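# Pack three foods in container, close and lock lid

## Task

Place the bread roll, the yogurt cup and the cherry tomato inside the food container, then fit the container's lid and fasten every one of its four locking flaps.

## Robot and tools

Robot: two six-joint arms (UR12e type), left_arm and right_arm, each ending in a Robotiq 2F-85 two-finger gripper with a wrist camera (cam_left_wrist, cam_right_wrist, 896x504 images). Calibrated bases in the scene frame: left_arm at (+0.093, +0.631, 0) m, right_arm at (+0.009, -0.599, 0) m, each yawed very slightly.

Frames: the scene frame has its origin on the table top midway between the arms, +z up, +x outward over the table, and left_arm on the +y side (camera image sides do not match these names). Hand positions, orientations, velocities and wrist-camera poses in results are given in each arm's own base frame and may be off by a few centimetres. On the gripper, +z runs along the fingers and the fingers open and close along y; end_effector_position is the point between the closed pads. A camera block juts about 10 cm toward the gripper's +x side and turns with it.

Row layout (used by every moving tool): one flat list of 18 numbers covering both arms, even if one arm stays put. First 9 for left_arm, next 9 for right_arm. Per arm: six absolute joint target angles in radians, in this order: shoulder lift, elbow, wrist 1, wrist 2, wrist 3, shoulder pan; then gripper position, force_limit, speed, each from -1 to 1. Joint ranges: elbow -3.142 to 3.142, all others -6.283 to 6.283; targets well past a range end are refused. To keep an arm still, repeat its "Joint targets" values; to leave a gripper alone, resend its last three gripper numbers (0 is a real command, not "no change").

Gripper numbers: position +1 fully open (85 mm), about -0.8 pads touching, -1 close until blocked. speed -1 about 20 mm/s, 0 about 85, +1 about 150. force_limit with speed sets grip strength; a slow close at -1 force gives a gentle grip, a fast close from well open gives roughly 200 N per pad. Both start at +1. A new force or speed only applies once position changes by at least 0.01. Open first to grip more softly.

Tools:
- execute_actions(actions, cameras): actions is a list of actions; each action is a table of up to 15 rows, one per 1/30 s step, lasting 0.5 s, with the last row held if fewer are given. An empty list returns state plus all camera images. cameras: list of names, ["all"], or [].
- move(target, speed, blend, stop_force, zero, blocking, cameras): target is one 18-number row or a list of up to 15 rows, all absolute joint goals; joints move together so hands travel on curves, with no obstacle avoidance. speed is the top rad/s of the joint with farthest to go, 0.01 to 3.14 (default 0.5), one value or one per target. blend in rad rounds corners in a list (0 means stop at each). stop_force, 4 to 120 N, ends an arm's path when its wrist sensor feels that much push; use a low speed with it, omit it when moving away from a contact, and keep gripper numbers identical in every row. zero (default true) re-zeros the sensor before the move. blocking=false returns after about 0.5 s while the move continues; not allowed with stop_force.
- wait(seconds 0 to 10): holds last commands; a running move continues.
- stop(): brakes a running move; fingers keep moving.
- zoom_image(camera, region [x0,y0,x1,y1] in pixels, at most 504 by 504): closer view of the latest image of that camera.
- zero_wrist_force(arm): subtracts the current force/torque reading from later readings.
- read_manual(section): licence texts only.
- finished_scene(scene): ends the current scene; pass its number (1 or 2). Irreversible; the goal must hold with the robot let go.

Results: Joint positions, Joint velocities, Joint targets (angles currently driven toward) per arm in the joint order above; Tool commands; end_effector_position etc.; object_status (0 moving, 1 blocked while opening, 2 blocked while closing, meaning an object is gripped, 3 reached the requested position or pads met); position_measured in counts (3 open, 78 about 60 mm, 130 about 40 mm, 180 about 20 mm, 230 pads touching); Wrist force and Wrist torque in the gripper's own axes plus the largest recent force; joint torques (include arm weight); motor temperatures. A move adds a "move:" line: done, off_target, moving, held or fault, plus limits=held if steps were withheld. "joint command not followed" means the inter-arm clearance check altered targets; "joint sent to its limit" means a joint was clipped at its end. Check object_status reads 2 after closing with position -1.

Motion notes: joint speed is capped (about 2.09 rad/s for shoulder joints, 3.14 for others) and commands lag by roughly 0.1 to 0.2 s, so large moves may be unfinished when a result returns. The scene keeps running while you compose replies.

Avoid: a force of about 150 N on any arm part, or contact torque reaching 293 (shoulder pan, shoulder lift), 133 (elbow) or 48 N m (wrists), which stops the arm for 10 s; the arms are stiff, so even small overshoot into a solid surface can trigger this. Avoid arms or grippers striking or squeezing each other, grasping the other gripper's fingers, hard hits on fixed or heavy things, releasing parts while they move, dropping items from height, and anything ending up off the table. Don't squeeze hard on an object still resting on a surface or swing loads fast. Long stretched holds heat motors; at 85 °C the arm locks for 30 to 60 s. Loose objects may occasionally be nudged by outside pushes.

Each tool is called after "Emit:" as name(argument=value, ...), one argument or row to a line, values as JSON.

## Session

Emit:
execute_actions(
  actions=[],
)

Scene clock: 0.00 s.
left_arm: end_effector_position=(+0.6078, +0.1903, +0.3651) position_measured=3 object_status=3 end_effector_quat_wxyz=(+0.096, +0.605, -0.600, +0.514) | right_arm: end_effector_position=(+0.5985, +0.6031, +0.1390) position_measured=3 object_status=3 end_effector_quat_wxyz=(-0.411, +0.753, +0.449, +0.252)
Joint names: [shoulder lift, elbow, wrist 1, wrist 2, wrist 3, shoulder pan]
Joint positions: left_arm=[-1.548 2.185 -2.555 -2.639 -1.364 0.421] | right_arm=[-2.124 -2.087 0.351 2.19 3.155 3.942]
Joint velocities: within noise
Joint torques (N m): no reading
Motor temperatures (°C): left_arm=[26 30 33 34 37 27] | right_arm=[34 28 37 32 34 27]
Wrist force (N): no reading
Wrist torque (N m): no reading
Wrist force, peak (N): no reading
Joint targets: left_arm=[-1.548 2.185 -2.555 -2.639 -1.364 0.421] | right_arm=[-2.124 -2.087 0.351 2.190 3.155 3.942]
Tool commands: left_gripper/position=+1.0 left_gripper/force_limit=+1.0 left_gripper/speed=+1.0 right_gripper/position=+1.0 right_gripper/force_limit=+1.0 right_gripper/speed=+1.0

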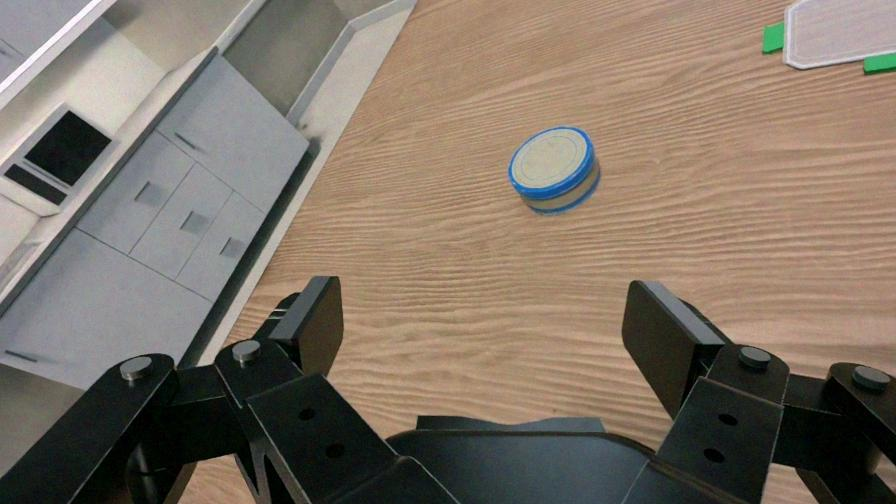

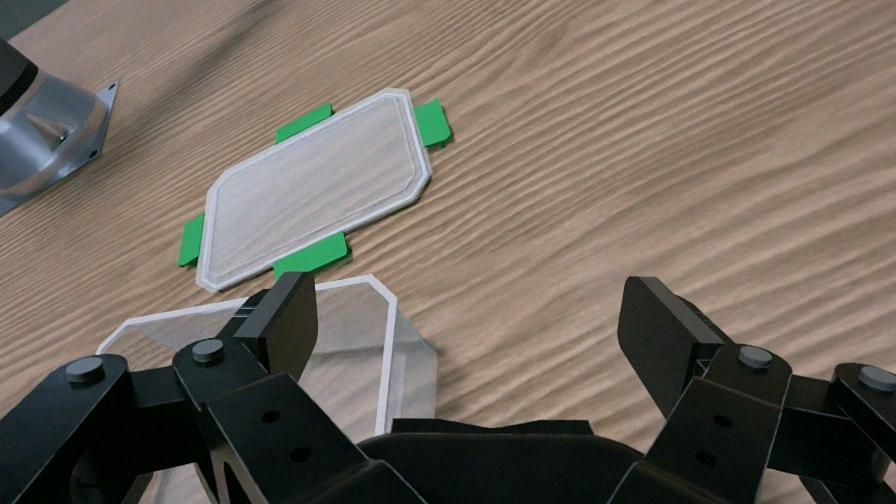

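Emit:
move(
  target=[
    [-1.7480,2.1850,-2.3550,-2.6390,-1.3640,0.4210,1,1,1,-1.7240,-2.0870,-0.0490,2.190,3.155,3.942,1,1,1],
    [-2.1560,1.7760,-1.1910,-1.5710,0.4900,-1.0810,1,1,1,-1.4160,-1.9950,-1.3020,1.571,5.732,4.162,1,1,1],
  ],
  speed=1.0,
  blend=[0.1,0],
  cameras=["all"],
)

Scene clock: 3.83 s.
left_arm: end_effector_position=(+0.3005, -0.1936, +0.6195) position_measured=3 object_status=3 end_effector_quat_wxyz=(+0.000, +0.707, +0.707, +0.000) | right_arm: end_effector_position=(+0.4497, +0.4000, +0.3499) position_measured=3 object_status=3 end_effector_quat_wxyz=(+0.000, +0.707, -0.707, +0.000)
Joint names: [shoulder lift, elbow, wrist 1, wrist 2, wrist 3, shoulder pan]
Joint positions: left_arm=[-2.156 1.776 -1.191 -1.571 0.49 -1.081] | right_arm=[-1.416 -1.995 -1.302 1.571 5.732 4.162]
Joint torques (N m): left_arm=[-4.44 -53.27 -0.45 3.06 2.99 -14.02] | right_arm=[48.62 59.67 1.88 -1.97 2.51 17.37]
Wrist force (N): left_arm=[0.2 0.4 0.7] | right_arm=[0.0 -0.5 0.2]
Wrist torque (N m): left_arm=[-0.03 0.30 0.15] | right_arm=[0.08 0.01 -0.32]
Wrist force, peak (N): left_arm=[0.4 1.0 -2.5] | right_arm=[2.6 -2.2 -2.9]
Joint targets: left_arm=[-2.156 1.776 -1.191 -1.571 0.490 -1.081] | right_arm=[-1.416 -1.995 -1.302 1.571 5.732 4.162]
move: done

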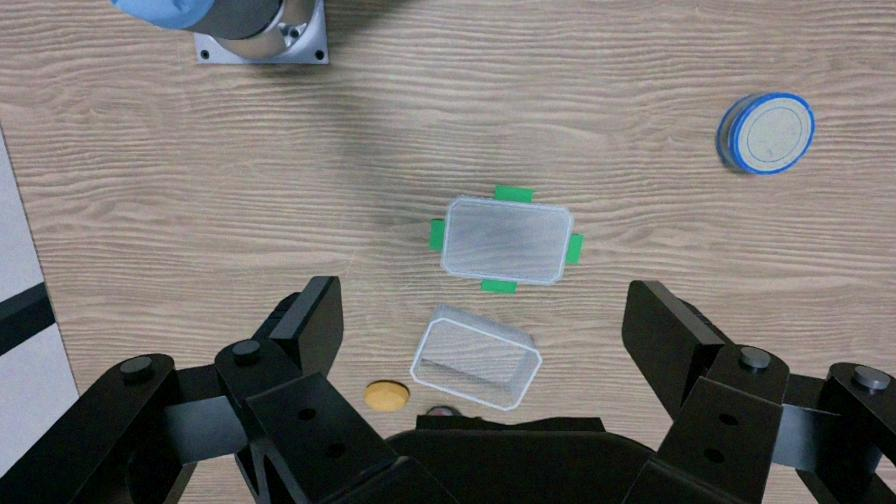

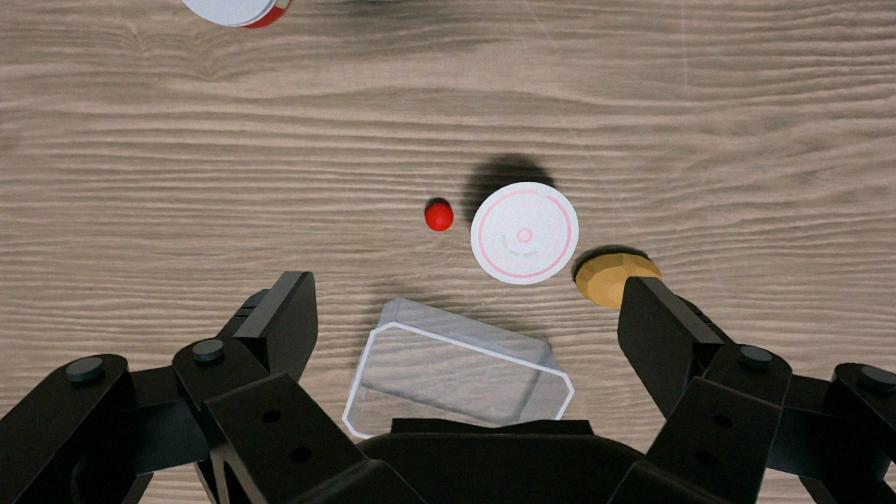

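Emit:
move(
  target=[-2.1560,1.7760,-1.1910,-1.5710,0.4900,-1.0810,1,1,1,-1.7096,-1.6498,-1.3530,1.571,5.941,4.3702,1,1,1],
  speed=0.8,
  cameras=["cam_right_wrist"],
)

Emit:
zoom_image(
  camera="cam_right_wrist",
  region=[250, 60, 650, 320],
)

Scene clock: 5.50 s.
left_arm: end_effector_position=(+0.3005, -0.1936, +0.6195) position_measured=3 object_status=3 end_effector_quat_wxyz=(+0.000, +0.707, +0.707, +0.000) | right_arm: end_effector_position=(+0.4200, +0.6599, +0.3801) position_measured=3 object_status=3 end_effector_quat_wxyz=(+0.000, +0.707, -0.707, +0.000)
Joint names: [shoulder lift, elbow, wrist 1, wrist 2, wrist 3, shoulder pan]
Joint positions: left_arm=[-2.156 1.776 -1.191 -1.571 0.49 -1.081] | right_arm=[-1.709 -1.65 -1.353 1.571 5.941 4.37]
Joint torques (N m): left_arm=[-7.47 -53.37 0.24 3.34 2.87 -15.29] | right_arm=[53.73 59.26 1.57 0.38 2.04 20.09]
Wrist force (N): left_arm=[0.1 -0.2 0.4] | right_arm=[-1.2 -0.5 -0.1]
Wrist torque (N m): left_arm=[-0.12 0.32 0.16] | right_arm=[0.10 0.26 -0.32]
Wrist force, peak (N): left_arm=[0.4 -0.1 0.8] | right_arm=[-6.1 0.5 -0.5]
Joint targets: left_arm=[-2.156 1.776 -1.191 -1.571 0.490 -1.081] | right_arm=[-1.710 -1.650 -1.353 1.571 5.941 4.370]
move: done
Images, in order (width x height): cam_right_wrist 896x504.

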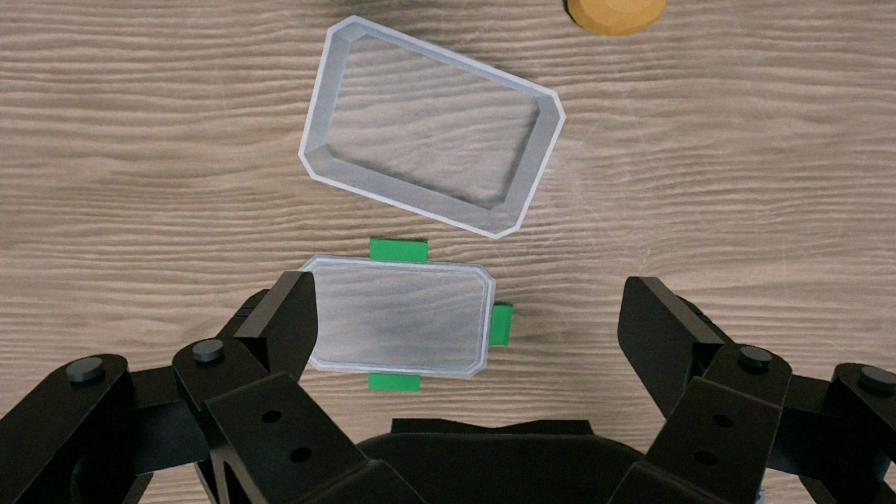

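Scaled by 1.260 from the camera's 896x504 image, which has a finer 1280x720 frame.

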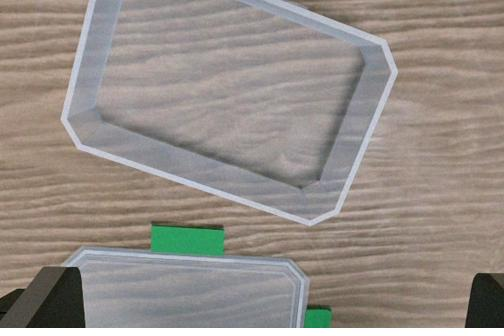

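Emit:
move(
  target=[
    [-2.1560,1.7760,-1.1910,-1.5710,0.4900,-1.0810,1,1,1,-1.5783,-2.1357,-0.9984,1.571,4.2064,4.2064,0.3,-1,0],
    [-2.1560,1.7760,-1.1910,-1.5710,0.4900,-1.0810,1,1,1,-1.6783,-2.1357,-0.8984,1.571,4.2064,4.2064,0.3,-1,0],
  ],
  speed=0.8,
  blend=[0.05,0],
  cameras=["cam_right_wrist"],
)

Scene clock: 9.40 s.
left_arm: end_effector_position=(+0.3005, -0.1936, +0.6195) position_measured=3 object_status=3 end_effector_quat_wxyz=(+0.000, +0.707, +0.707, +0.000) | right_arm: end_effector_position=(+0.4589, +0.4690, +0.1500) position_measured=91 object_status=3 end_effector_quat_wxyz=(+0.000, +1.000, +0.000, +0.000)
Joint names: [shoulder lift, elbow, wrist 1, wrist 2, wrist 3, shoulder pan]
Joint positions: left_arm=[-2.156 1.776 -1.191 -1.571 0.49 -1.081] | right_arm=[-1.678 -2.136 -0.899 1.571 4.206 4.206]
Joint torques (N m): left_arm=[-6.4 -52.47 -0.03 3.42 2.33 -13.6] | right_arm=[39.21 31.18 8.31 0.84 -2.26 -13.54]
Wrist force (N): left_arm=[0.0 0.2 0.5] | right_arm=[-1.0 -0.3 0.5]
Wrist torque (N m): left_arm=[-0.05 0.33 0.16] | right_arm=[0.05 0.23 -0.21]
Wrist force, peak (N): left_arm=[0.3 0.1 0.9] | right_arm=[-0.1 -1.2 3.5]
Joint targets: left_arm=[-2.156 1.776 -1.191 -1.571 0.490 -1.081] | right_arm=[-1.678 -2.136 -0.898 1.571 4.206 4.206]
move: done
Images, in order (width x height): cam_right_wrist 896x504.

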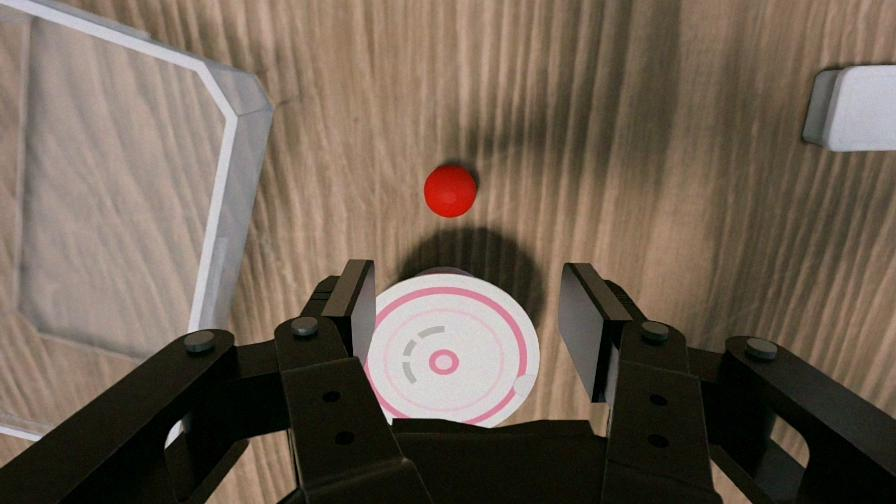

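Emit:
move(
  target=[
    [-2.1560,1.7760,-1.1910,-1.5710,0.4900,-1.0810,1,1,1,-1.8635,-2.2116,-0.6373,1.571,4.2031,4.2031,0.3,-1,0],
    [-2.1560,1.7760,-1.1910,-1.5710,0.4900,-1.0810,1,1,1,-1.8635,-2.2116,-0.6373,1.571,4.2031,4.2031,-1,-1,-0.8],
  ],
  speed=0.4,
  cameras=["cam_right_wrist"],
)

Scene clock: 11.97 s.
left_arm: end_effector_position=(+0.3005, -0.1936, +0.6195) position_measured=3 object_status=3 end_effector_quat_wxyz=(+0.000, +0.707, +0.707, +0.000) | right_arm: end_effector_position=(+0.4624, +0.4710, +0.0241) position_measured=166 object_status=0 end_effector_quat_wxyz=(+0.000, +1.000, +0.000, +0.000)
Joint names: [shoulder lift, elbow, wrist 1, wrist 2, wrist 3, shoulder pan]
Joint positions: left_arm=[-2.156 1.776 -1.191 -1.571 0.49 -1.081] | right_arm=[-1.864 -2.212 -0.637 1.571 4.203 4.203]
Joint torques (N m): left_arm=[-6.56 -52.24 -0.31 3.49 2.43 -14.02] | right_arm=[50.64 24.1 6.69 0.81 -2.23 -12.25]
Wrist force (N): left_arm=[-0.2 0.2 0.4] | right_arm=[-0.7 0.2 -4.2]
Wrist torque (N m): left_arm=[-0.04 0.36 0.15] | right_arm=[0.13 0.12 -0.23]
Wrist force, peak (N): left_arm=[0.1 0.5 0.8] | right_arm=[-0.9 0.9 -4.1]
Joint targets: left_arm=[-2.156 1.776 -1.191 -1.571 0.490 -1.081] | right_arm=[-1.864 -2.212 -0.637 1.571 4.203 4.203]
move: done
Images, in order (width x height): cam_right_wrist 896x504.

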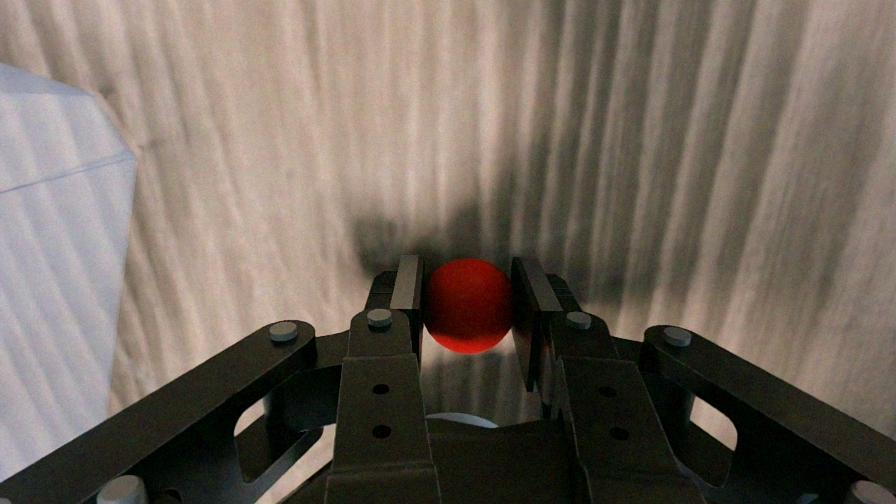

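Emit:
move(
  target=[
    [-2.1560,1.7760,-1.1910,-1.5710,0.4900,-1.0810,1,1,1,-1.5635,-2.2116,-0.9373,1.571,4.2031,4.2031,-1,-1,-0.8],
    [-2.1560,1.7760,-1.1910,-1.5710,0.4900,-1.0810,1,1,1,-1.8757,-1.8416,-0.9951,1.571,6.2470,4.3430,-1,-1,-0.8],
  ],
  speed=0.8,
  blend=[0.1,0],
  cameras=["cam_right_wrist"],
)

Scene clock: 17.03 s.
left_arm: end_effector_position=(+0.3005, -0.1936, +0.6195) position_measured=3 object_status=3 end_effector_quat_wxyz=(+0.000, +0.707, +0.707, +0.000) | right_arm: end_effector_position=(+0.4451, +0.6675, +0.1701) position_measured=166 object_status=2 end_effector_quat_wxyz=(+0.000, -0.580, +0.815, +0.000)
Joint names: [shoulder lift, elbow, wrist 1, wrist 2, wrist 3, shoulder pan]
Joint positions: left_arm=[-2.156 1.776 -1.191 -1.571 0.49 -1.081] | right_arm=[-1.876 -1.842 -0.995 1.571 6.247 4.343]
Joint torques (N m): left_arm=[-6.52 -51.87 -0.06 3.34 2.37 -15.67] | right_arm=[60.81 53.88 2.05 0.73 2.23 16.06]
Wrist force (N): left_arm=[0.2 -0.1 0.4] | right_arm=[-1.0 -0.7 0.1]
Wrist torque (N m): left_arm=[-0.10 0.30 0.15] | right_arm=[0.05 0.25 -0.40]
Wrist force, peak (N): left_arm=[-0.1 0.1 0.9] | right_arm=[-0.8 0.7 -4.4]
Joint targets: left_arm=[-2.156 1.776 -1.191 -1.571 0.490 -1.081] | right_arm=[-1.876 -1.842 -0.995 1.571 6.247 4.343]
move: done
Images, in order (width x height): cam_right_wrist 896x504.

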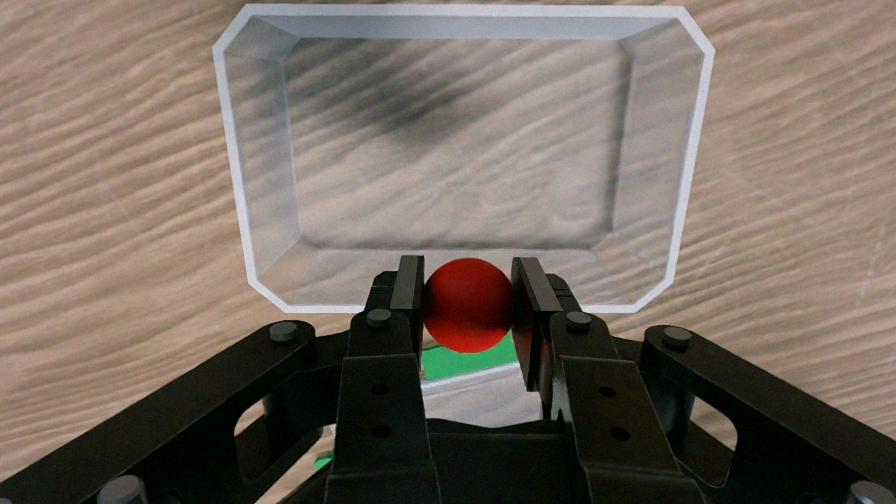

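Emit:
move(
  target=[
    [-2.1560,1.7760,-1.1910,-1.5710,0.4900,-1.0810,1,1,1,-2.0049,-1.9183,-0.7892,1.571,6.2470,4.3430,-1,-1,-0.8],
    [-2.1560,1.7760,-1.1910,-1.5710,0.4900,-1.0810,1,1,1,-2.0347,-1.9286,-0.7490,1.571,6.2470,4.3430,-1,-1,-0.8],
  ],
  speed=[0.2,0.04],
  stop_force=7,
)

Emit:
move(
  target=[
    [-2.1560,1.7760,-1.1910,-1.5710,0.4900,-1.0810,1,1,1,-2.0317,-1.9276,-0.7531,1.571,6.2470,4.3430,0.4,-1,-1],
    [-2.1560,1.7760,-1.1910,-1.5710,0.4900,-1.0810,1,1,1,-1.8757,-1.8416,-0.9951,1.571,6.2470,4.3430,0.4,-1,-1],
  ],
  speed=0.5,
  cameras=["cam_right_wrist"],
)

Scene clock: 20.37 s.
left_arm: end_effector_position=(+0.3005, -0.1936, +0.6195) position_measured=3 object_status=3 end_effector_quat_wxyz=(+0.000, +0.707, +0.707, +0.000) | right_arm: end_effector_position=(+0.4451, +0.6676, +0.0262) position_measured=166 object_status=2 end_effector_quat_wxyz=(+0.000, -0.580, +0.815, +0.000)
Joint names: [shoulder lift, elbow, wrist 1, wrist 2, wrist 3, shoulder pan]
Joint positions: left_arm=[-2.156 1.776 -1.191 -1.571 0.49 -1.081] | right_arm=[-2.035 -1.929 -0.749 1.571 6.247 4.343]
Joint torques (N m): left_arm=[-4.48 -52.14 -0.3 3.3 2.58 -15.29] | right_arm=[64.5 24.58 7.21 0.35 1.77 19.56]
Wrist force (N): left_arm=[0.6 -0.2 0.4] | right_arm=[-0.6 0.0 -4.4]
Wrist torque (N m): left_arm=[-0.12 0.22 0.15] | right_arm=[0.18 0.22 -0.34]
Wrist force, peak (N): left_arm=[-0.1 0.3 0.9] | right_arm=[-0.3 -0.2 -5.1]
Joint targets: left_arm=[-2.156 1.776 -1.191 -1.571 0.490 -1.081] | right_arm=[-2.035 -1.929 -0.749 1.571 6.247 4.343]
move: done

Scene clock: 23.37 s.
left_arm: end_effector_position=(+0.3005, -0.1936, +0.6195) position_measured=3 object_status=3 end_effector_quat_wxyz=(+0.000, +0.707, +0.707, +0.000) | right_arm: end_effector_position=(+0.4451, +0.6675, +0.1699) position_measured=78 object_status=3 end_effector_quat_wxyz=(+0.000, -0.580, +0.815, +0.000)
Joint names: [shoulder lift, elbow, wrist 1, wrist 2, wrist 3, shoulder pan]
Joint positions: left_arm=[-2.156 1.776 -1.191 -1.571 0.49 -1.081] | right_arm=[-1.876 -1.842 -0.995 1.571 6.247 4.343]
Joint torques (N m): left_arm=[-5.06 -52.11 -0.33 3.6 2.75 -16.04] | right_arm=[87.16 54.39 2.45 0.41 1.93 16.92]
Wrist force (N): left_arm=[0.3 -0.2 0.6] | right_arm=[-0.8 -0.6 0.1]
Wrist torque (N m): left_arm=[-0.12 0.28 0.16] | right_arm=[0.07 0.22 -0.39]
Wrist force, peak (N): left_arm=[0.1 0.3 0.9] | right_arm=[-0.4 0.0 -4.5]
Joint targets: left_arm=[-2.156 1.776 -1.191 -1.571 0.490 -1.081] | right_arm=[-1.876 -1.842 -0.995 1.571 6.247 4.343]
move: done
Images, in order (width x height): cam_right_wrist 896x504.

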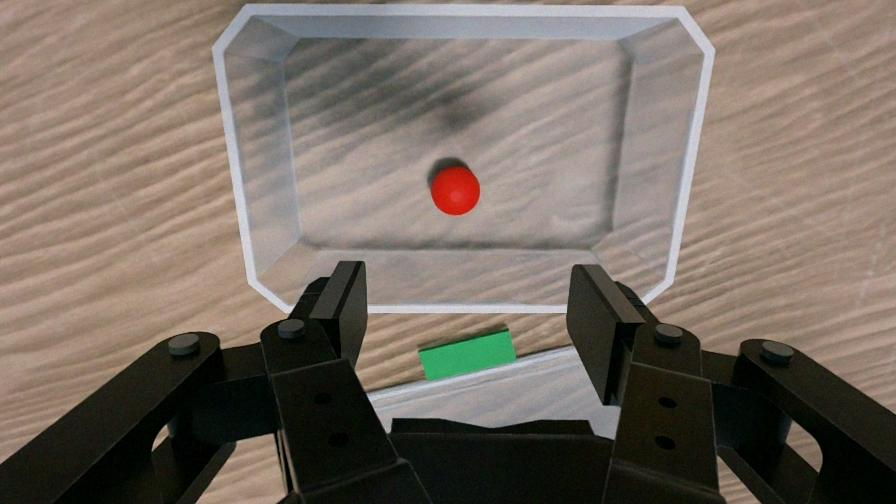

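Emit:
move(
  target=[-2.1560,1.7760,-1.1910,-1.5710,0.4900,-1.0810,1,1,1,-1.5695,-2.2298,-0.9131,1.571,4.5549,4.5549,1,-1,0],
  speed=0.8,
  cameras=["cam_right_wrist"],
)

Scene clock: 26.47 s.
left_arm: end_effector_position=(+0.3005, -0.1936, +0.6195) position_measured=3 object_status=3 end_effector_quat_wxyz=(+0.000, +0.707, +0.707, +0.000) | right_arm: end_effector_position=(+0.2616, +0.5370, +0.1601) position_measured=3 object_status=3 end_effector_quat_wxyz=(+0.000, +1.000, +0.000, +0.000)
Joint names: [shoulder lift, elbow, wrist 1, wrist 2, wrist 3, shoulder pan]
Joint positions: left_arm=[-2.156 1.776 -1.191 -1.571 0.49 -1.081] | right_arm=[-1.57 -2.23 -0.913 1.571 4.555 4.555]
Joint torques (N m): left_arm=[-4.85 -52.77 -0.02 3.43 2.72 -15.28] | right_arm=[55.53 32.75 8.05 0.1 -2.91 18.87]
Wrist force (N): left_arm=[0.1 0.1 0.2] | right_arm=[-0.2 0.3 0.5]
Wrist torque (N m): left_arm=[-0.07 0.31 0.15] | right_arm=[0.25 0.13 -0.20]
Wrist force, peak (N): left_arm=[-0.1 -0.6 0.8] | right_arm=[-2.0 -1.0 0.3]
Joint targets: left_arm=[-2.156 1.776 -1.191 -1.571 0.490 -1.081] | right_arm=[-1.569 -2.230 -0.913 1.571 4.555 4.555]
move: done
Images, in order (width x height): cam_right_wrist 896x504.

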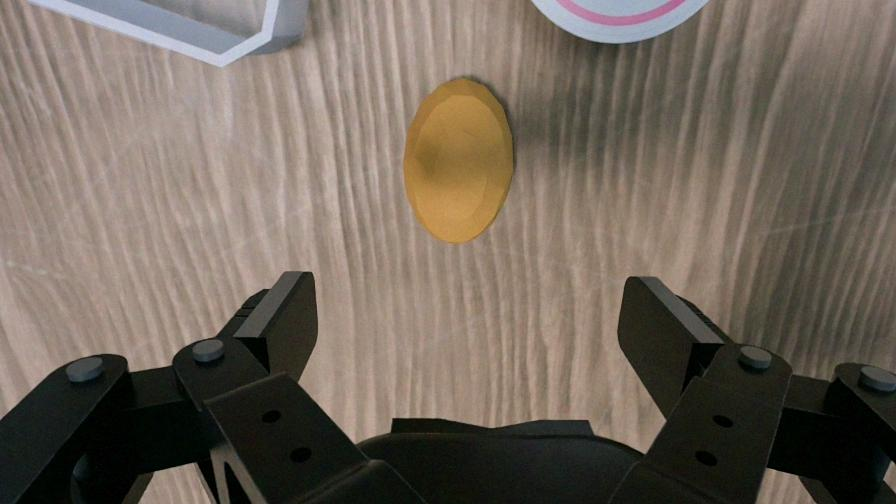

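Emit:
move(
  target=[
    [-2.1560,1.7760,-1.1910,-1.5710,0.4900,-1.0810,1,1,1,-1.6362,-2.3169,-0.7593,1.571,4.5194,4.5194,1,-1,0],
    [-2.1560,1.7760,-1.1910,-1.5710,0.4900,-1.0810,1,1,1,-1.7962,-2.3169,-0.5993,1.571,4.5194,4.5194,1,-1,0],
    [-2.1560,1.7760,-1.1910,-1.5710,0.4900,-1.0810,1,1,1,-1.7962,-2.3169,-0.5993,1.571,4.5194,4.5194,-1,-0.8,-0.8],
  ],
  speed=0.4,
  blend=[0.03,0,0],
  cameras=["cam_right_wrist"],
)

Scene clock: 29.43 s.
left_arm: end_effector_position=(+0.3005, -0.1936, +0.6195) position_measured=3 object_status=3 end_effector_quat_wxyz=(+0.000, +0.707, +0.707, +0.000) | right_arm: end_effector_position=(+0.2819, +0.5350, +0.0220) position_measured=90 object_status=0 end_effector_quat_wxyz=(+0.000, +1.000, +0.000, +0.000)
Joint names: [shoulder lift, elbow, wrist 1, wrist 2, wrist 3, shoulder pan]
Joint positions: left_arm=[-2.156 1.776 -1.191 -1.571 0.49 -1.081] | right_arm=[-1.796 -2.317 -0.599 1.571 4.519 4.519]
Joint torques (N m): left_arm=[-7.03 -52.53 0.11 3.18 2.64 -17.7] | right_arm=[41.91 22.14 5.63 -0.04 -2.22 -11.62]
Wrist force (N): left_arm=[0.3 -0.1 0.4] | right_arm=[-2.0 8.0 -28.4]
Wrist torque (N m): left_arm=[-0.11 0.28 0.16] | right_arm=[0.01 -0.06 -0.16]
Wrist force, peak (N): left_arm=[0.2 0.1 0.8] | right_arm=[-2.5 8.0 -28.9]
Joint targets: left_arm=[-2.156 1.776 -1.191 -1.571 0.490 -1.081] | right_arm=[-1.796 -2.317 -0.599 1.571 4.519 4.519]
move: done
Images, in order (width x height): cam_right_wrist 896x504.

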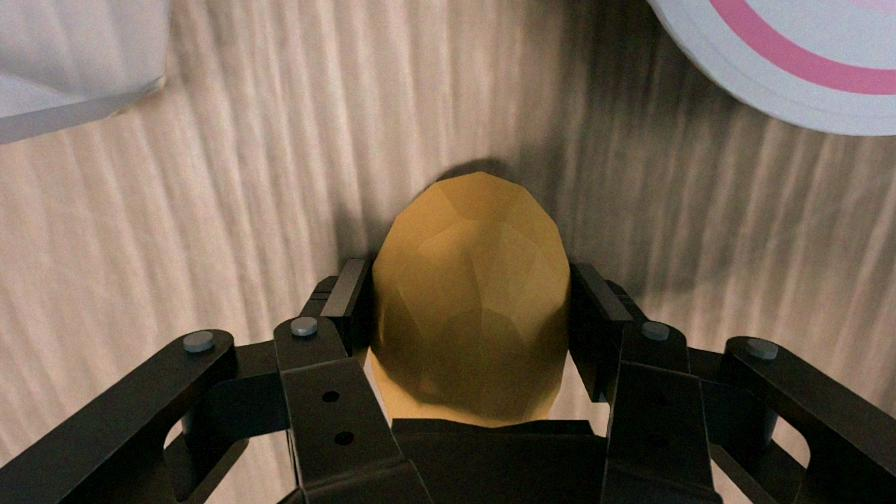

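Emit:
move(
  target=[
    [-2.1560,1.7760,-1.1910,-1.5710,0.4900,-1.0810,1,1,1,-1.7962,-2.3169,-0.5993,1.571,4.5194,4.5194,0.5,-0.8,-0.8],
    [-2.1560,1.7760,-1.1910,-1.5710,0.4900,-1.0810,1,1,1,-1.7744,-2.3108,-0.6272,1.571,4.5194,4.5194,0.5,-0.8,-0.8],
    [-2.1560,1.7760,-1.1910,-1.5710,0.4900,-1.0810,1,1,1,-1.7744,-2.3108,-0.6272,1.571,4.5194,4.5194,-1,-0.8,-0.8],
  ],
  cameras=["cam_right_wrist"],
)

Emit:
zoom_image(
  camera="cam_right_wrist",
  region=[200, 150, 700, 500],
)

Scene clock: 34.10 s.
left_arm: end_effector_position=(+0.3005, -0.1936, +0.6195) position_measured=3 object_status=3 end_effector_quat_wxyz=(+0.000, +0.707, +0.707, +0.000) | right_arm: end_effector_position=(+0.2820, +0.5351, +0.0341) position_measured=100 object_status=0 end_effector_quat_wxyz=(+0.000, +1.000, +0.000, +0.000)
Joint names: [shoulder lift, elbow, wrist 1, wrist 2, wrist 3, shoulder pan]
Joint positions: left_arm=[-2.156 1.776 -1.191 -1.571 0.49 -1.081] | right_arm=[-1.774 -2.311 -0.627 1.571 4.519 4.519]
Joint torques (N m): left_arm=[-5.66 -53.01 -0.4 3.39 2.77 -14.64] | right_arm=[48.03 32.01 2.1 -0.52 -1.99 -2.45]
Wrist force (N): left_arm=[-0.1 0.2 0.3] | right_arm=[-1.4 3.9 -17.2]
Wrist torque (N m): left_arm=[-0.06 0.34 0.15] | right_arm=[0.06 0.04 -0.19]
Wrist force, peak (N): left_arm=[0.0 0.0 0.9] | right_arm=[-2.5 8.3 -29.2]
Joint targets: left_arm=[-2.156 1.776 -1.191 -1.571 0.490 -1.081] | right_arm=[-1.774 -2.311 -0.627 1.571 4.519 4.519]
move: done
Images, in order (width x height): cam_right_wrist 896x504.

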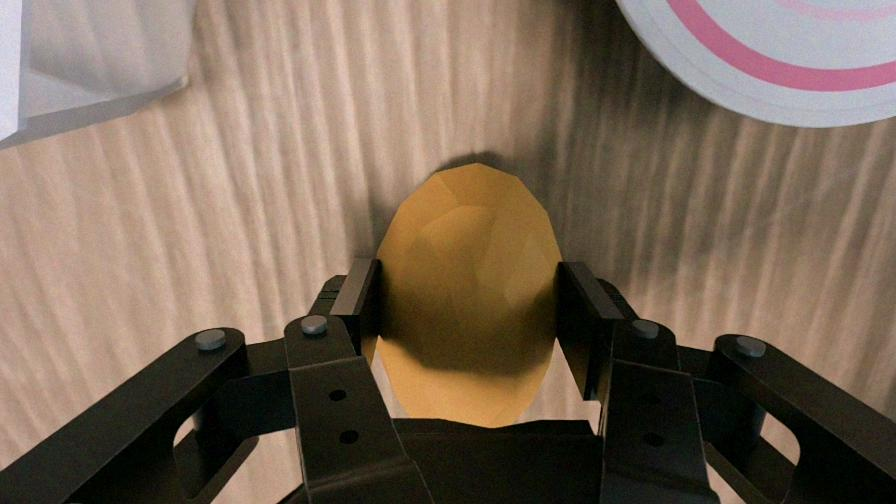

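Scaled by 1.008 from the camera's 896x504 image, which has a finer 1280x720 frame.

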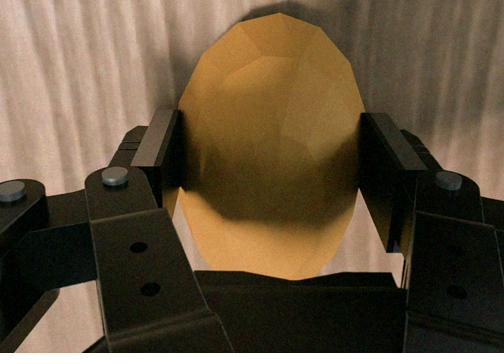

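Emit:
move(
  target=[
    [-2.1560,1.7760,-1.1910,-1.5710,0.4900,-1.0810,1,1,1,-1.7744,-2.3108,-0.6272,1.571,4.5194,4.5194,0.4,-0.8,-0.8],
    [-2.1560,1.7760,-1.1910,-1.5710,0.4900,-1.0810,1,1,1,-1.7853,-2.3139,-0.6132,1.571,4.5194,4.5194,0.4,-0.8,-0.8],
    [-2.1560,1.7760,-1.1910,-1.5710,0.4900,-1.0810,1,1,1,-1.7853,-2.3139,-0.6132,1.571,4.5194,4.5194,-1,-0.8,-0.8],
  ],
)

Emit:
wait(
  seconds=0.3,
)

Scene clock: 36.03 s.
left_arm: end_effector_position=(+0.3005, -0.1936, +0.6195) position_measured=3 object_status=3 end_effector_quat_wxyz=(+0.000, +0.707, +0.707, +0.000) | right_arm: end_effector_position=(+0.2820, +0.5351, +0.0280) position_measured=92 object_status=2 end_effector_quat_wxyz=(+0.000, +1.000, +0.000, +0.000)
Joint names: [shoulder lift, elbow, wrist 1, wrist 2, wrist 3, shoulder pan]
Joint positions: left_arm=[-2.156 1.776 -1.191 -1.571 0.49 -1.081] | right_arm=[-1.785 -2.314 -0.613 1.571 4.519 4.519]
Joint torques (N m): left_arm=[-6.85 -52.87 -0.76 3.19 2.38 -14.02] | right_arm=[37.97 21.39 4.77 -0.69 -2.38 3.69]
Wrist force (N): left_arm=[0.1 0.1 0.2] | right_arm=[-1.5 6.9 -27.1]
Wrist torque (N m): left_arm=[-0.08 0.31 0.15] | right_arm=[-0.05 0.02 -0.16]
Wrist force, peak (N): left_arm=[-0.2 0.3 0.7] | right_arm=[-1.9 6.8 -27.4]
Joint targets: left_arm=[-2.156 1.776 -1.191 -1.571 0.490 -1.081] | right_arm=[-1.785 -2.314 -0.613 1.571 4.519 4.519]
move: done

Scene clock: 36.33 s.
left_arm: end_effector_position=(+0.3005, -0.1936, +0.6195) position_measured=3 object_status=3 end_effector_quat_wxyz=(+0.000, +0.707, +0.707, +0.000) | right_arm: end_effector_position=(+0.2820, +0.5351, +0.0280) position_measured=92 object_status=2 end_effector_quat_wxyz=(+0.000, +1.000, +0.000, +0.000)
Joint names: [shoulder lift, elbow, wrist 1, wrist 2, wrist 3, shoulder pan]
Joint positions: left_arm=[-2.156 1.776 -1.191 -1.571 0.49 -1.081] | right_arm=[-1.785 -2.314 -0.613 1.571 4.519 4.519]
Joint torques (N m): left_arm=[-7.18 -51.97 -0.25 3.45 2.25 -14.99] | right_arm=[32.02 21.19 3.68 -0.55 -2.26 4.19]
Wrist force (N): left_arm=[0.3 0.0 0.3] | right_arm=[-1.2 7.2 -27.6]
Wrist torque (N m): left_arm=[-0.08 0.28 0.15] | right_arm=[0.00 -0.05 -0.15]
Wrist force, peak (N): left_arm=[0.5 -0.2 0.5] | right_arm=[-1.2 7.2 -27.6]
Joint targets: left_arm=[-2.156 1.776 -1.191 -1.571 0.490 -1.081] | right_arm=[-1.785 -2.314 -0.613 1.571 4.519 4.519]
Tool commands: left_gripper/position=+1.0 left_gripper/force_limit=+1.0 left_gripper/speed=+1.0 right_gripper/position=-1.0 right_gripper/force_limit=-0.8 right_gripper/speed=-0.8
wait: 0.30 s; at rest by 0.17 s

Emit:
move(
  target=[
    [-2.1560,1.7760,-1.1910,-1.5710,0.4900,-1.0810,1,1,1,-1.5353,-2.3139,-0.8632,1.571,4.5194,4.5194,-1,-0.8,-0.8],
    [-2.1560,1.7760,-1.1910,-1.5710,0.4900,-1.0810,1,1,1,-1.8465,-1.9240,-0.9419,1.571,4.7422,4.4092,-1,-0.8,-0.8],
  ],
  blend=[0.05,0],
  cameras=["cam_right_wrist"],
)

Emit:
zoom_image(
  camera="cam_right_wrist",
  region=[200, 0, 700, 500],
)

Scene clock: 38.57 s.
left_arm: end_effector_position=(+0.3005, -0.1936, +0.6195) position_measured=3 object_status=3 end_effector_quat_wxyz=(+0.000, +0.707, +0.707, +0.000) | right_arm: end_effector_position=(+0.3897, +0.6626, +0.1501) position_measured=92 object_status=2 end_effector_quat_wxyz=(+0.000, +0.986, -0.166, +0.000)
Joint names: [shoulder lift, elbow, wrist 1, wrist 2, wrist 3, shoulder pan]
Joint positions: left_arm=[-2.156 1.776 -1.191 -1.571 0.49 -1.081] | right_arm=[-1.846 -1.924 -0.942 1.571 4.742 4.409]
Joint torques (N m): left_arm=[-6.1 -52.62 -0.72 3.27 2.62 -13.28] | right_arm=[58.56 52 2.14 -0.54 1.7 -12.12]
Wrist force (N): left_arm=[0.2 0.0 0.3] | right_arm=[-0.9 0.2 0.7]
Wrist torque (N m): left_arm=[-0.09 0.30 0.15] | right_arm=[0.20 0.25 -0.34]
Wrist force, peak (N): left_arm=[0.5 0.3 0.7] | right_arm=[-2.1 7.4 -27.9]
Joint targets: left_arm=[-2.156 1.776 -1.191 -1.571 0.490 -1.081] | right_arm=[-1.846 -1.924 -0.942 1.571 4.742 4.409]
move: done
Images, in order (width x height): cam_right_wrist 896x504.

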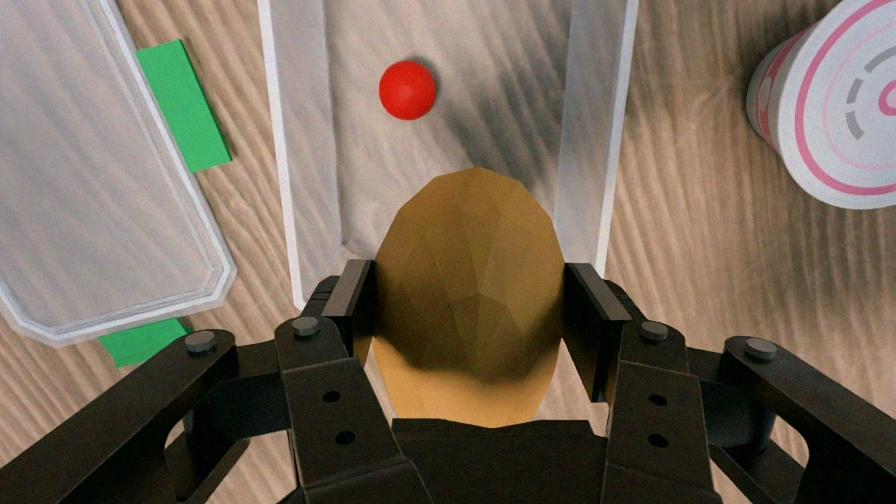

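Scaled by 1.008 from the camera's 896x504 image, which has a finer 1280x720 frame.

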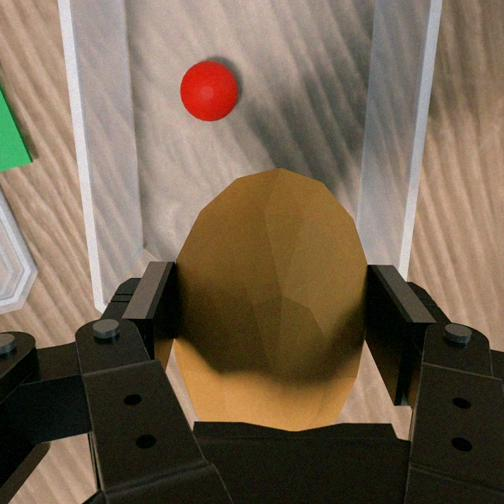

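Emit:
move(
  target=[-2.1560,1.7760,-1.1910,-1.5710,0.4900,-1.0810,1,1,1,-1.9663,-1.9808,-0.7653,1.571,4.7419,4.4089,-1,-0.8,-0.8],
  speed=0.15,
  stop_force=7,
  cameras=["cam_right_wrist"],
)

Emit:
zoom_image(
  camera="cam_right_wrist",
  region=[200, 0, 700, 500],
)

Scene clock: 41.23 s.
left_arm: end_effector_position=(+0.3005, -0.1936, +0.6195) position_measured=3 object_status=3 end_effector_quat_wxyz=(+0.000, +0.707, +0.707, +0.000) | right_arm: end_effector_position=(+0.3908, +0.6655, +0.0500) position_measured=92 object_status=2 end_effector_quat_wxyz=(+0.000, +0.986, -0.166, +0.000)
Joint names: [shoulder lift, elbow, wrist 1, wrist 2, wrist 3, shoulder pan]
Joint positions: left_arm=[-2.156 1.776 -1.191 -1.571 0.49 -1.081] | right_arm=[-1.966 -1.981 -0.765 1.571 4.742 4.409]
Joint torques (N m): left_arm=[-7.05 -52.2 -0.74 3.5 2.58 -15.38] | right_arm=[64.82 27.58 7.51 -0.81 -2.16 -11.91]
Wrist force (N): left_arm=[0.3 0.0 0.2] | right_arm=[-0.7 -0.2 0.8]
Wrist torque (N m): left_arm=[-0.09 0.28 0.15] | right_arm=[0.17 0.26 -0.25]
Wrist force, peak (N): left_arm=[0.3 0.4 0.8] | right_arm=[-1.8 -0.4 1.0]
Joint targets: left_arm=[-2.156 1.776 -1.191 -1.571 0.490 -1.081] | right_arm=[-1.966 -1.981 -0.765 1.571 4.742 4.409]
move: done
Images, in order (width x height): cam_right_wrist 896x504.

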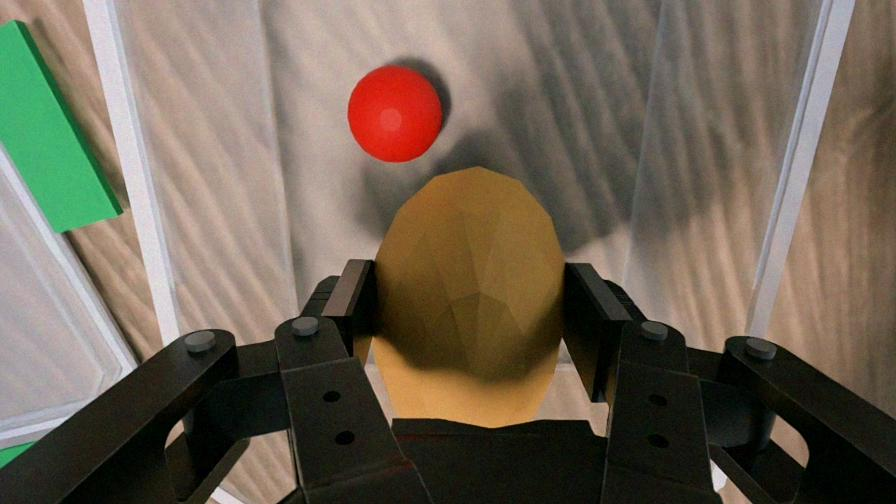

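Scaled by 1.008 from the camera's 896x504 image, which has a finer 1280x720 frame.

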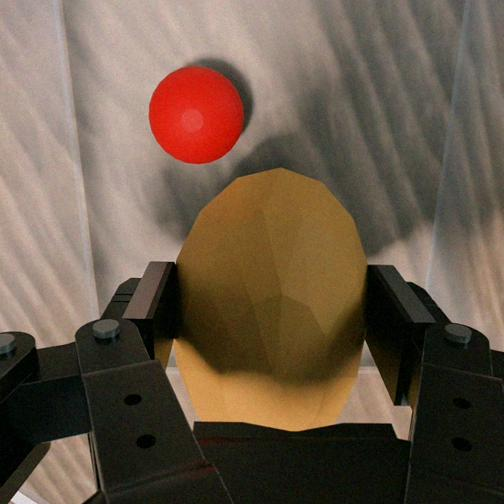

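Emit:
move(
  target=[-2.1560,1.7760,-1.1910,-1.5710,0.4900,-1.0810,1,1,1,-1.9885,-1.9884,-0.7355,1.571,4.7419,4.4089,-1,-0.8,-0.8],
  speed=0.06,
  stop_force=7,
)

Scene clock: 42.90 s.
left_arm: end_effector_position=(+0.3005, -0.1936, +0.6195) position_measured=3 object_status=3 end_effector_quat_wxyz=(+0.000, +0.707, +0.707, +0.000) | right_arm: end_effector_position=(+0.3908, +0.6655, +0.0330) position_measured=92 object_status=2 end_effector_quat_wxyz=(+0.000, +0.986, -0.166, +0.000)
Joint names: [shoulder lift, elbow, wrist 1, wrist 2, wrist 3, shoulder pan]
Joint positions: left_arm=[-2.156 1.776 -1.191 -1.571 0.49 -1.081] | right_arm=[-1.988 -1.988 -0.736 1.571 4.742 4.409]
Joint torques (N m): left_arm=[-5.54 -52.34 -0.15 3.22 2.5 -15.5] | right_arm=[64.15 26.7 7.14 -0.92 -2.14 -13.88]
Wrist force (N): left_arm=[0.3 -0.1 0.4] | right_arm=[-0.3 -0.2 0.3]
Wrist torque (N m): left_arm=[-0.10 0.28 0.16] | right_arm=[0.15 0.23 -0.27]
Wrist force, peak (N): left_arm=[0.4 0.0 0.8] | right_arm=[-0.7 0.0 1.5]
Joint targets: left_arm=[-2.156 1.776 -1.191 -1.571 0.490 -1.081] | right_arm=[-1.989 -1.988 -0.736 1.571 4.742 4.409]
move: done

Emit:
move(
  target=[-2.1560,1.7760,-1.1910,-1.5710,0.4900,-1.0810,1,1,1,-1.9930,-1.9898,-0.7296,1.571,4.7419,4.4089,-1,-0.8,-0.8],
  speed=0.03,
  stop_force=5,
)

Emit:
move(
  target=[
    [-2.1560,1.7760,-1.1910,-1.5710,0.4900,-1.0810,1,1,1,-1.9930,-1.9898,-0.7296,1.571,4.7419,4.4089,0.4,-1,-1],
    [-2.1560,1.7760,-1.1910,-1.5710,0.4900,-1.0810,1,1,1,-1.9663,-1.9808,-0.7653,1.571,4.7419,4.4089,0.4,-1,-1],
    [-2.1560,1.7760,-1.1910,-1.5710,0.4900,-1.0810,1,1,1,-1.7663,-1.9808,-0.9653,1.571,4.7419,4.4089,0.4,-1,-1],
  ],
  speed=[0.3,0.1,0.5],
  blend=[0,0.01,0],
  cameras=["cam_right_wrist"],
)

Scene clock: 44.77 s.
left_arm: end_effector_position=(+0.3005, -0.1936, +0.6195) position_measured=3 object_status=3 end_effector_quat_wxyz=(+0.000, +0.707, +0.707, +0.000) | right_arm: end_effector_position=(+0.3908, +0.6655, +0.0309) position_measured=92 object_status=2 end_effector_quat_wxyz=(+0.000, +0.986, -0.166, +0.000)
Joint names: [shoulder lift, elbow, wrist 1, wrist 2, wrist 3, shoulder pan]
Joint positions: left_arm=[-2.156 1.776 -1.191 -1.571 0.49 -1.081] | right_arm=[-1.991 -1.989 -0.732 1.571 4.742 4.409]
Joint torques (N m): left_arm=[-5.77 -52.65 -0.23 3.32 2.67 -15.22] | right_arm=[84.17 40.57 1.51 -0.76 -2.52 -10]
Wrist force (N): left_arm=[0.2 0.4 0.4] | right_arm=[-0.9 0.2 -5.3]
Wrist torque (N m): left_arm=[-0.02 0.29 0.15] | right_arm=[0.20 0.22 -0.25]
Wrist force, peak (N): left_arm=[0.5 -0.2 0.8] | right_arm=[-1.0 3.2 -11.2]
Joint targets: left_arm=[-2.156 1.776 -1.191 -1.571 0.490 -1.081] | right_arm=[-1.991 -1.989 -0.732 1.571 4.742 4.409]
move: contact (right_arm)

Scene clock: 46.80 s.
left_arm: end_effector_position=(+0.3005, -0.1936, +0.6195) position_measured=3 object_status=3 end_effector_quat_wxyz=(+0.000, +0.707, +0.707, +0.000) | right_arm: end_effector_position=(+0.3780, +0.6245, +0.1724) position_measured=78 object_status=3 end_effector_quat_wxyz=(+0.000, +0.986, -0.166, +0.000)
Joint names: [shoulder lift, elbow, wrist 1, wrist 2, wrist 3, shoulder pan]
Joint positions: left_arm=[-2.156 1.776 -1.191 -1.571 0.49 -1.081] | right_arm=[-1.766 -1.981 -0.965 1.571 4.742 4.409]
Joint torques (N m): left_arm=[-1.66 -52.61 -0.48 3.17 2.39 -14.23] | right_arm=[72.48 36.12 2 -1.34 -2.18 -8.42]
Wrist force (N): left_arm=[0.3 0.0 0.7] | right_arm=[-0.9 -0.7 0.0]
Wrist torque (N m): left_arm=[-0.08 0.28 0.15] | right_arm=[0.02 0.24 -0.27]
Wrist force, peak (N): left_arm=[0.2 -0.1 0.8] | right_arm=[-0.8 0.4 -4.5]
Joint targets: left_arm=[-2.156 1.776 -1.191 -1.571 0.490 -1.081] | right_arm=[-1.766 -1.981 -0.965 1.571 4.742 4.409]
move: done
Images, in order (width x height): cam_right_wrist 896x504.

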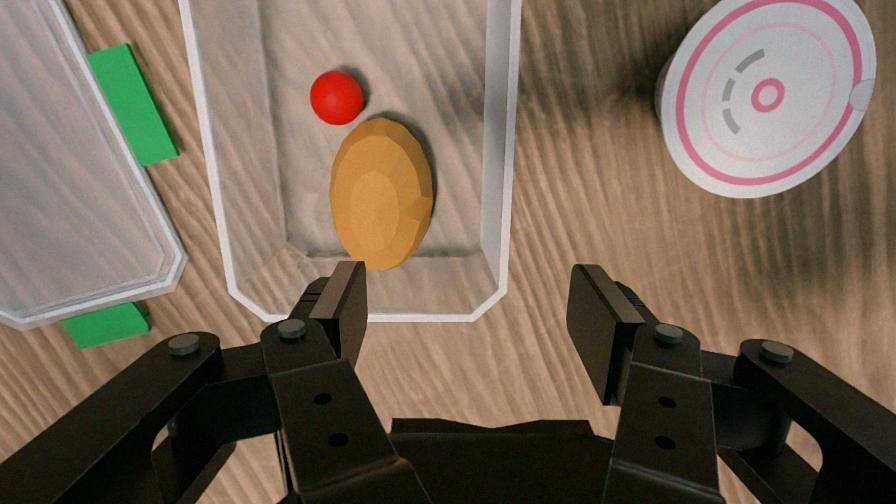

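Emit:
move(
  target=[
    [-2.1560,1.7760,-1.1910,-1.5710,0.4900,-1.0810,1,1,1,-1.7663,-1.9808,-0.9653,1.571,4.7419,4.4089,1,-0.8,-0.8],
    [-2.1560,1.7760,-1.1910,-1.5710,0.4900,-1.0810,1,1,1,-1.6669,-2.3252,-1.4245,0.7159,5.5567,4.8918,1,-0.8,-0.8],
    [-2.1560,1.7760,-1.1910,-1.5710,0.4900,-1.0810,1,1,1,-1.9169,-2.3252,-1.1745,0.7159,5.5567,4.8918,1,-0.8,-0.8],
  ],
  speed=[0.5,0.6,0.25],
  blend=[0,0.02,0],
  cameras=["cam_right_wrist"],
)

Emit:
zoom_image(
  camera="cam_right_wrist",
  region=[200, 0, 700, 500],
)

Scene clock: 52.43 s.
left_arm: end_effector_position=(+0.3005, -0.1936, +0.6195) position_measured=3 object_status=3 end_effector_quat_wxyz=(+0.000, +0.707, +0.707, +0.000) | right_arm: end_effector_position=(+0.3041, +0.4998, +0.0280) position_measured=3 object_status=3 end_effector_quat_wxyz=(+0.083, +0.854, -0.144, +0.493)
Joint names: [shoulder lift, elbow, wrist 1, wrist 2, wrist 3, shoulder pan]
Joint positions: left_arm=[-2.156 1.776 -1.191 -1.571 0.49 -1.081] | right_arm=[-1.917 -2.325 -1.175 0.716 5.557 4.892]
Joint torques (N m): left_arm=[-5.09 -53.37 -0.81 3.44 2.64 -15.74] | right_arm=[47.69 18.88 5.04 -3.79 1.97 16.01]
Wrist force (N): left_arm=[0.1 -0.1 0.5] | right_arm=[-0.1 0.2 0.4]
Wrist torque (N m): left_arm=[-0.09 0.32 0.15] | right_arm=[0.21 -0.19 -0.05]
Wrist force, peak (N): left_arm=[0.7 -0.1 0.6] | right_arm=[-2.0 0.2 1.4]
Joint targets: left_arm=[-2.156 1.776 -1.191 -1.571 0.490 -1.081] | right_arm=[-1.917 -2.325 -1.175 0.716 5.557 4.892]
move: done
Images, in order (width x height): cam_right_wrist 896x504.

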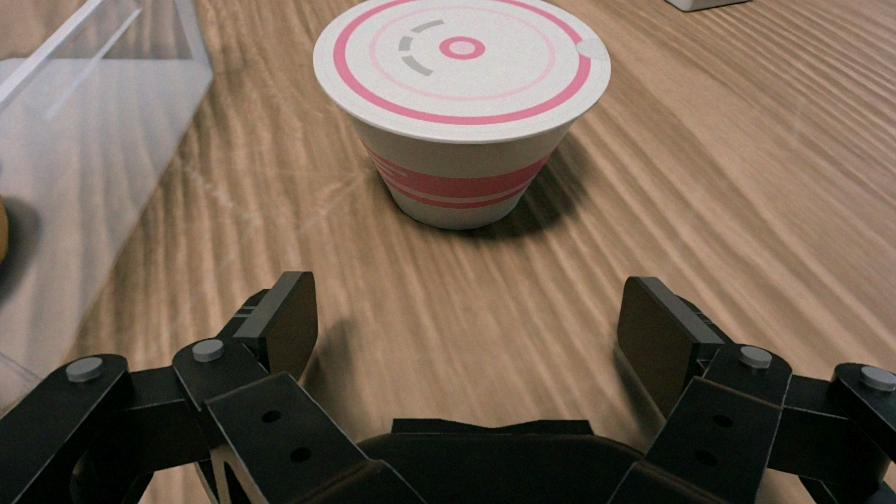

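Scaled by 1.008 from the camera's 896x504 image, which has a finer 1280x720 frame.

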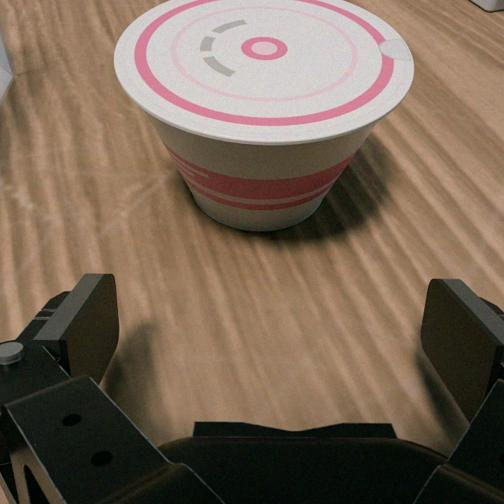

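Emit:
move(
  target=[-2.1560,1.7760,-1.1910,-1.5710,0.4900,-1.0810,1,1,1,-1.9208,-2.3650,-1.0090,0.6418,5.4007,4.7694,1,-0.8,-0.8],
  speed=0.15,
  stop_force=10,
  cameras=["cam_right_wrist"],
)

Emit:
move(
  target=[-2.1560,1.7760,-1.1910,-1.5710,0.4900,-1.0810,1,1,1,-1.9208,-2.3650,-1.0090,0.6418,5.4007,4.7694,-1,-0.8,-0.8],
)

Emit:
wait(
  seconds=0.3,
)

Scene clock: 56.17 s.
left_arm: end_effector_position=(+0.3005, -0.1936, +0.6195) position_measured=3 object_status=3 end_effector_quat_wxyz=(+0.000, +0.707, +0.707, +0.000) | right_arm: end_effector_position=(+0.3751, +0.4753, +0.0281) position_measured=3 object_status=3 end_effector_quat_wxyz=(+0.083, +0.854, -0.144, +0.493)
Joint names: [shoulder lift, elbow, wrist 1, wrist 2, wrist 3, shoulder pan]
Joint positions: left_arm=[-2.156 1.776 -1.191 -1.571 0.49 -1.081] | right_arm=[-1.921 -2.365 -1.009 0.642 5.401 4.769]
Joint torques (N m): left_arm=[-3.5 -52.31 -0.93 3.07 1.97 -13.43] | right_arm=[43.6 12.22 6.13 -4.38 -2.17 -14.03]
Wrist force (N): left_arm=[0.2 -0.1 0.6] | right_arm=[-0.6 0.0 0.8]
Wrist torque (N m): left_arm=[-0.11 0.30 0.16] | right_arm=[0.09 -0.11 0.03]
Wrist force, peak (N): left_arm=[0.2 0.0 0.9] | right_arm=[-0.5 0.4 1.6]
Joint targets: left_arm=[-2.156 1.776 -1.191 -1.571 0.490 -1.081] | right_arm=[-1.921 -2.365 -1.009 0.642 5.401 4.769]
move: done
Images, in order (width x height): cam_right_wrist 896x504.

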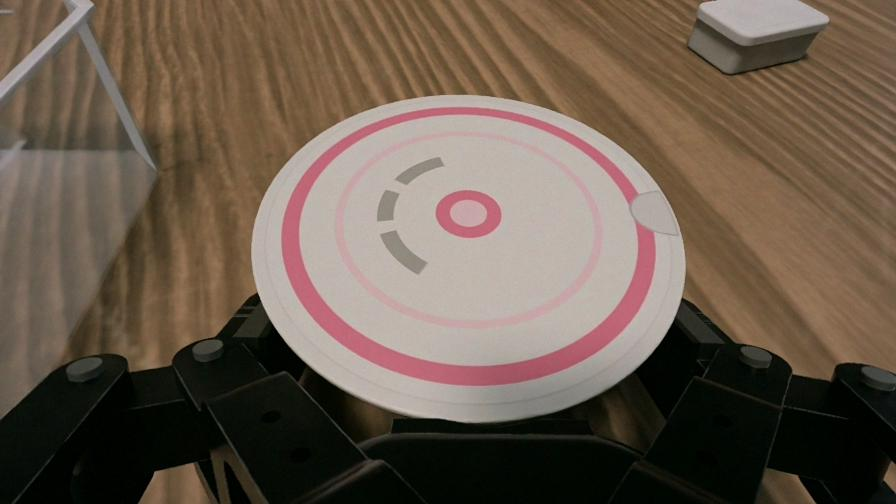

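Scene clock: 56.83 s.
left_arm: end_effector_position=(+0.3005, -0.1936, +0.6195) position_measured=3 object_status=3 end_effector_quat_wxyz=(+0.000, +0.707, +0.707, +0.000) | right_arm: end_effector_position=(+0.3751, +0.4753, +0.0281) position_measured=34 object_status=0 end_effector_quat_wxyz=(+0.083, +0.854, -0.144, +0.493)
Joint names: [shoulder lift, elbow, wrist 1, wrist 2, wrist 3, shoulder pan]
Joint positions: left_arm=[-2.156 1.776 -1.191 -1.571 0.49 -1.081] | right_arm=[-1.921 -2.365 -1.009 0.642 5.401 4.769]
Joint torques (N m): left_arm=[-4.17 -52.2 -0.74 3.43 2.32 -15.09] | right_arm=[45.97 11.96 5.18 -2.83 -2.07 -12.96]
Wrist force (N): left_arm=[0.5 -0.1 0.5] | right_arm=[2.9 0.3 -3.0]
Wrist torque (N m): left_arm=[-0.10 0.25 0.16] | right_arm=[0.12 -0.06 0.03]
Wrist force, peak (N): left_arm=[0.1 0.2 0.8] | right_arm=[3.2 -0.3 -3.0]
Joint targets: left_arm=[-2.156 1.776 -1.191 -1.571 0.490 -1.081] | right_arm=[-1.921 -2.365 -1.009 0.642 5.401 4.769]
move: done

Scene clock: 57.13 s.
left_arm: end_effector_position=(+0.3005, -0.1936, +0.6195) position_measured=3 object_status=3 end_effector_quat_wxyz=(+0.000, +0.707, +0.707, +0.000) | right_arm: end_effector_position=(+0.3751, +0.4753, +0.0281) position_measured=34 object_status=2 end_effector_quat_wxyz=(+0.083, +0.854, -0.144, +0.493)
Joint names: [shoulder lift, elbow, wrist 1, wrist 2, wrist 3, shoulder pan]
Joint positions: left_arm=[-2.156 1.776 -1.191 -1.571 0.49 -1.081] | right_arm=[-1.921 -2.365 -1.009 0.642 5.401 4.769]
Joint torques (N m): left_arm=[-7.28 -53.37 -0.77 3.04 2.52 -13.21] | right_arm=[45.01 12.76 5.45 -2.08 -2.59 -12.19]
Wrist force (N): left_arm=[0.4 0.2 0.2] | right_arm=[2.6 0.1 -2.6]
Wrist torque (N m): left_arm=[-0.06 0.27 0.16] | right_arm=[0.08 0.02 0.04]
Wrist force, peak (N): left_arm=[0.4 -0.1 0.4] | right_arm=[3.4 -0.2 -3.0]
Joint targets: left_arm=[-2.156 1.776 -1.191 -1.571 0.490 -1.081] | right_arm=[-1.921 -2.365 -1.009 0.642 5.401 4.769]
Tool commands: left_gripper/position=+1.0 left_gripper/force_limit=+1.0 left_gripper/speed=+1.0 right_gripper/position=-1.0 right_gripper/force_limit=-0.8 right_gripper/speed=-0.8
wait: 0.30 s; at rest by 0.17 s


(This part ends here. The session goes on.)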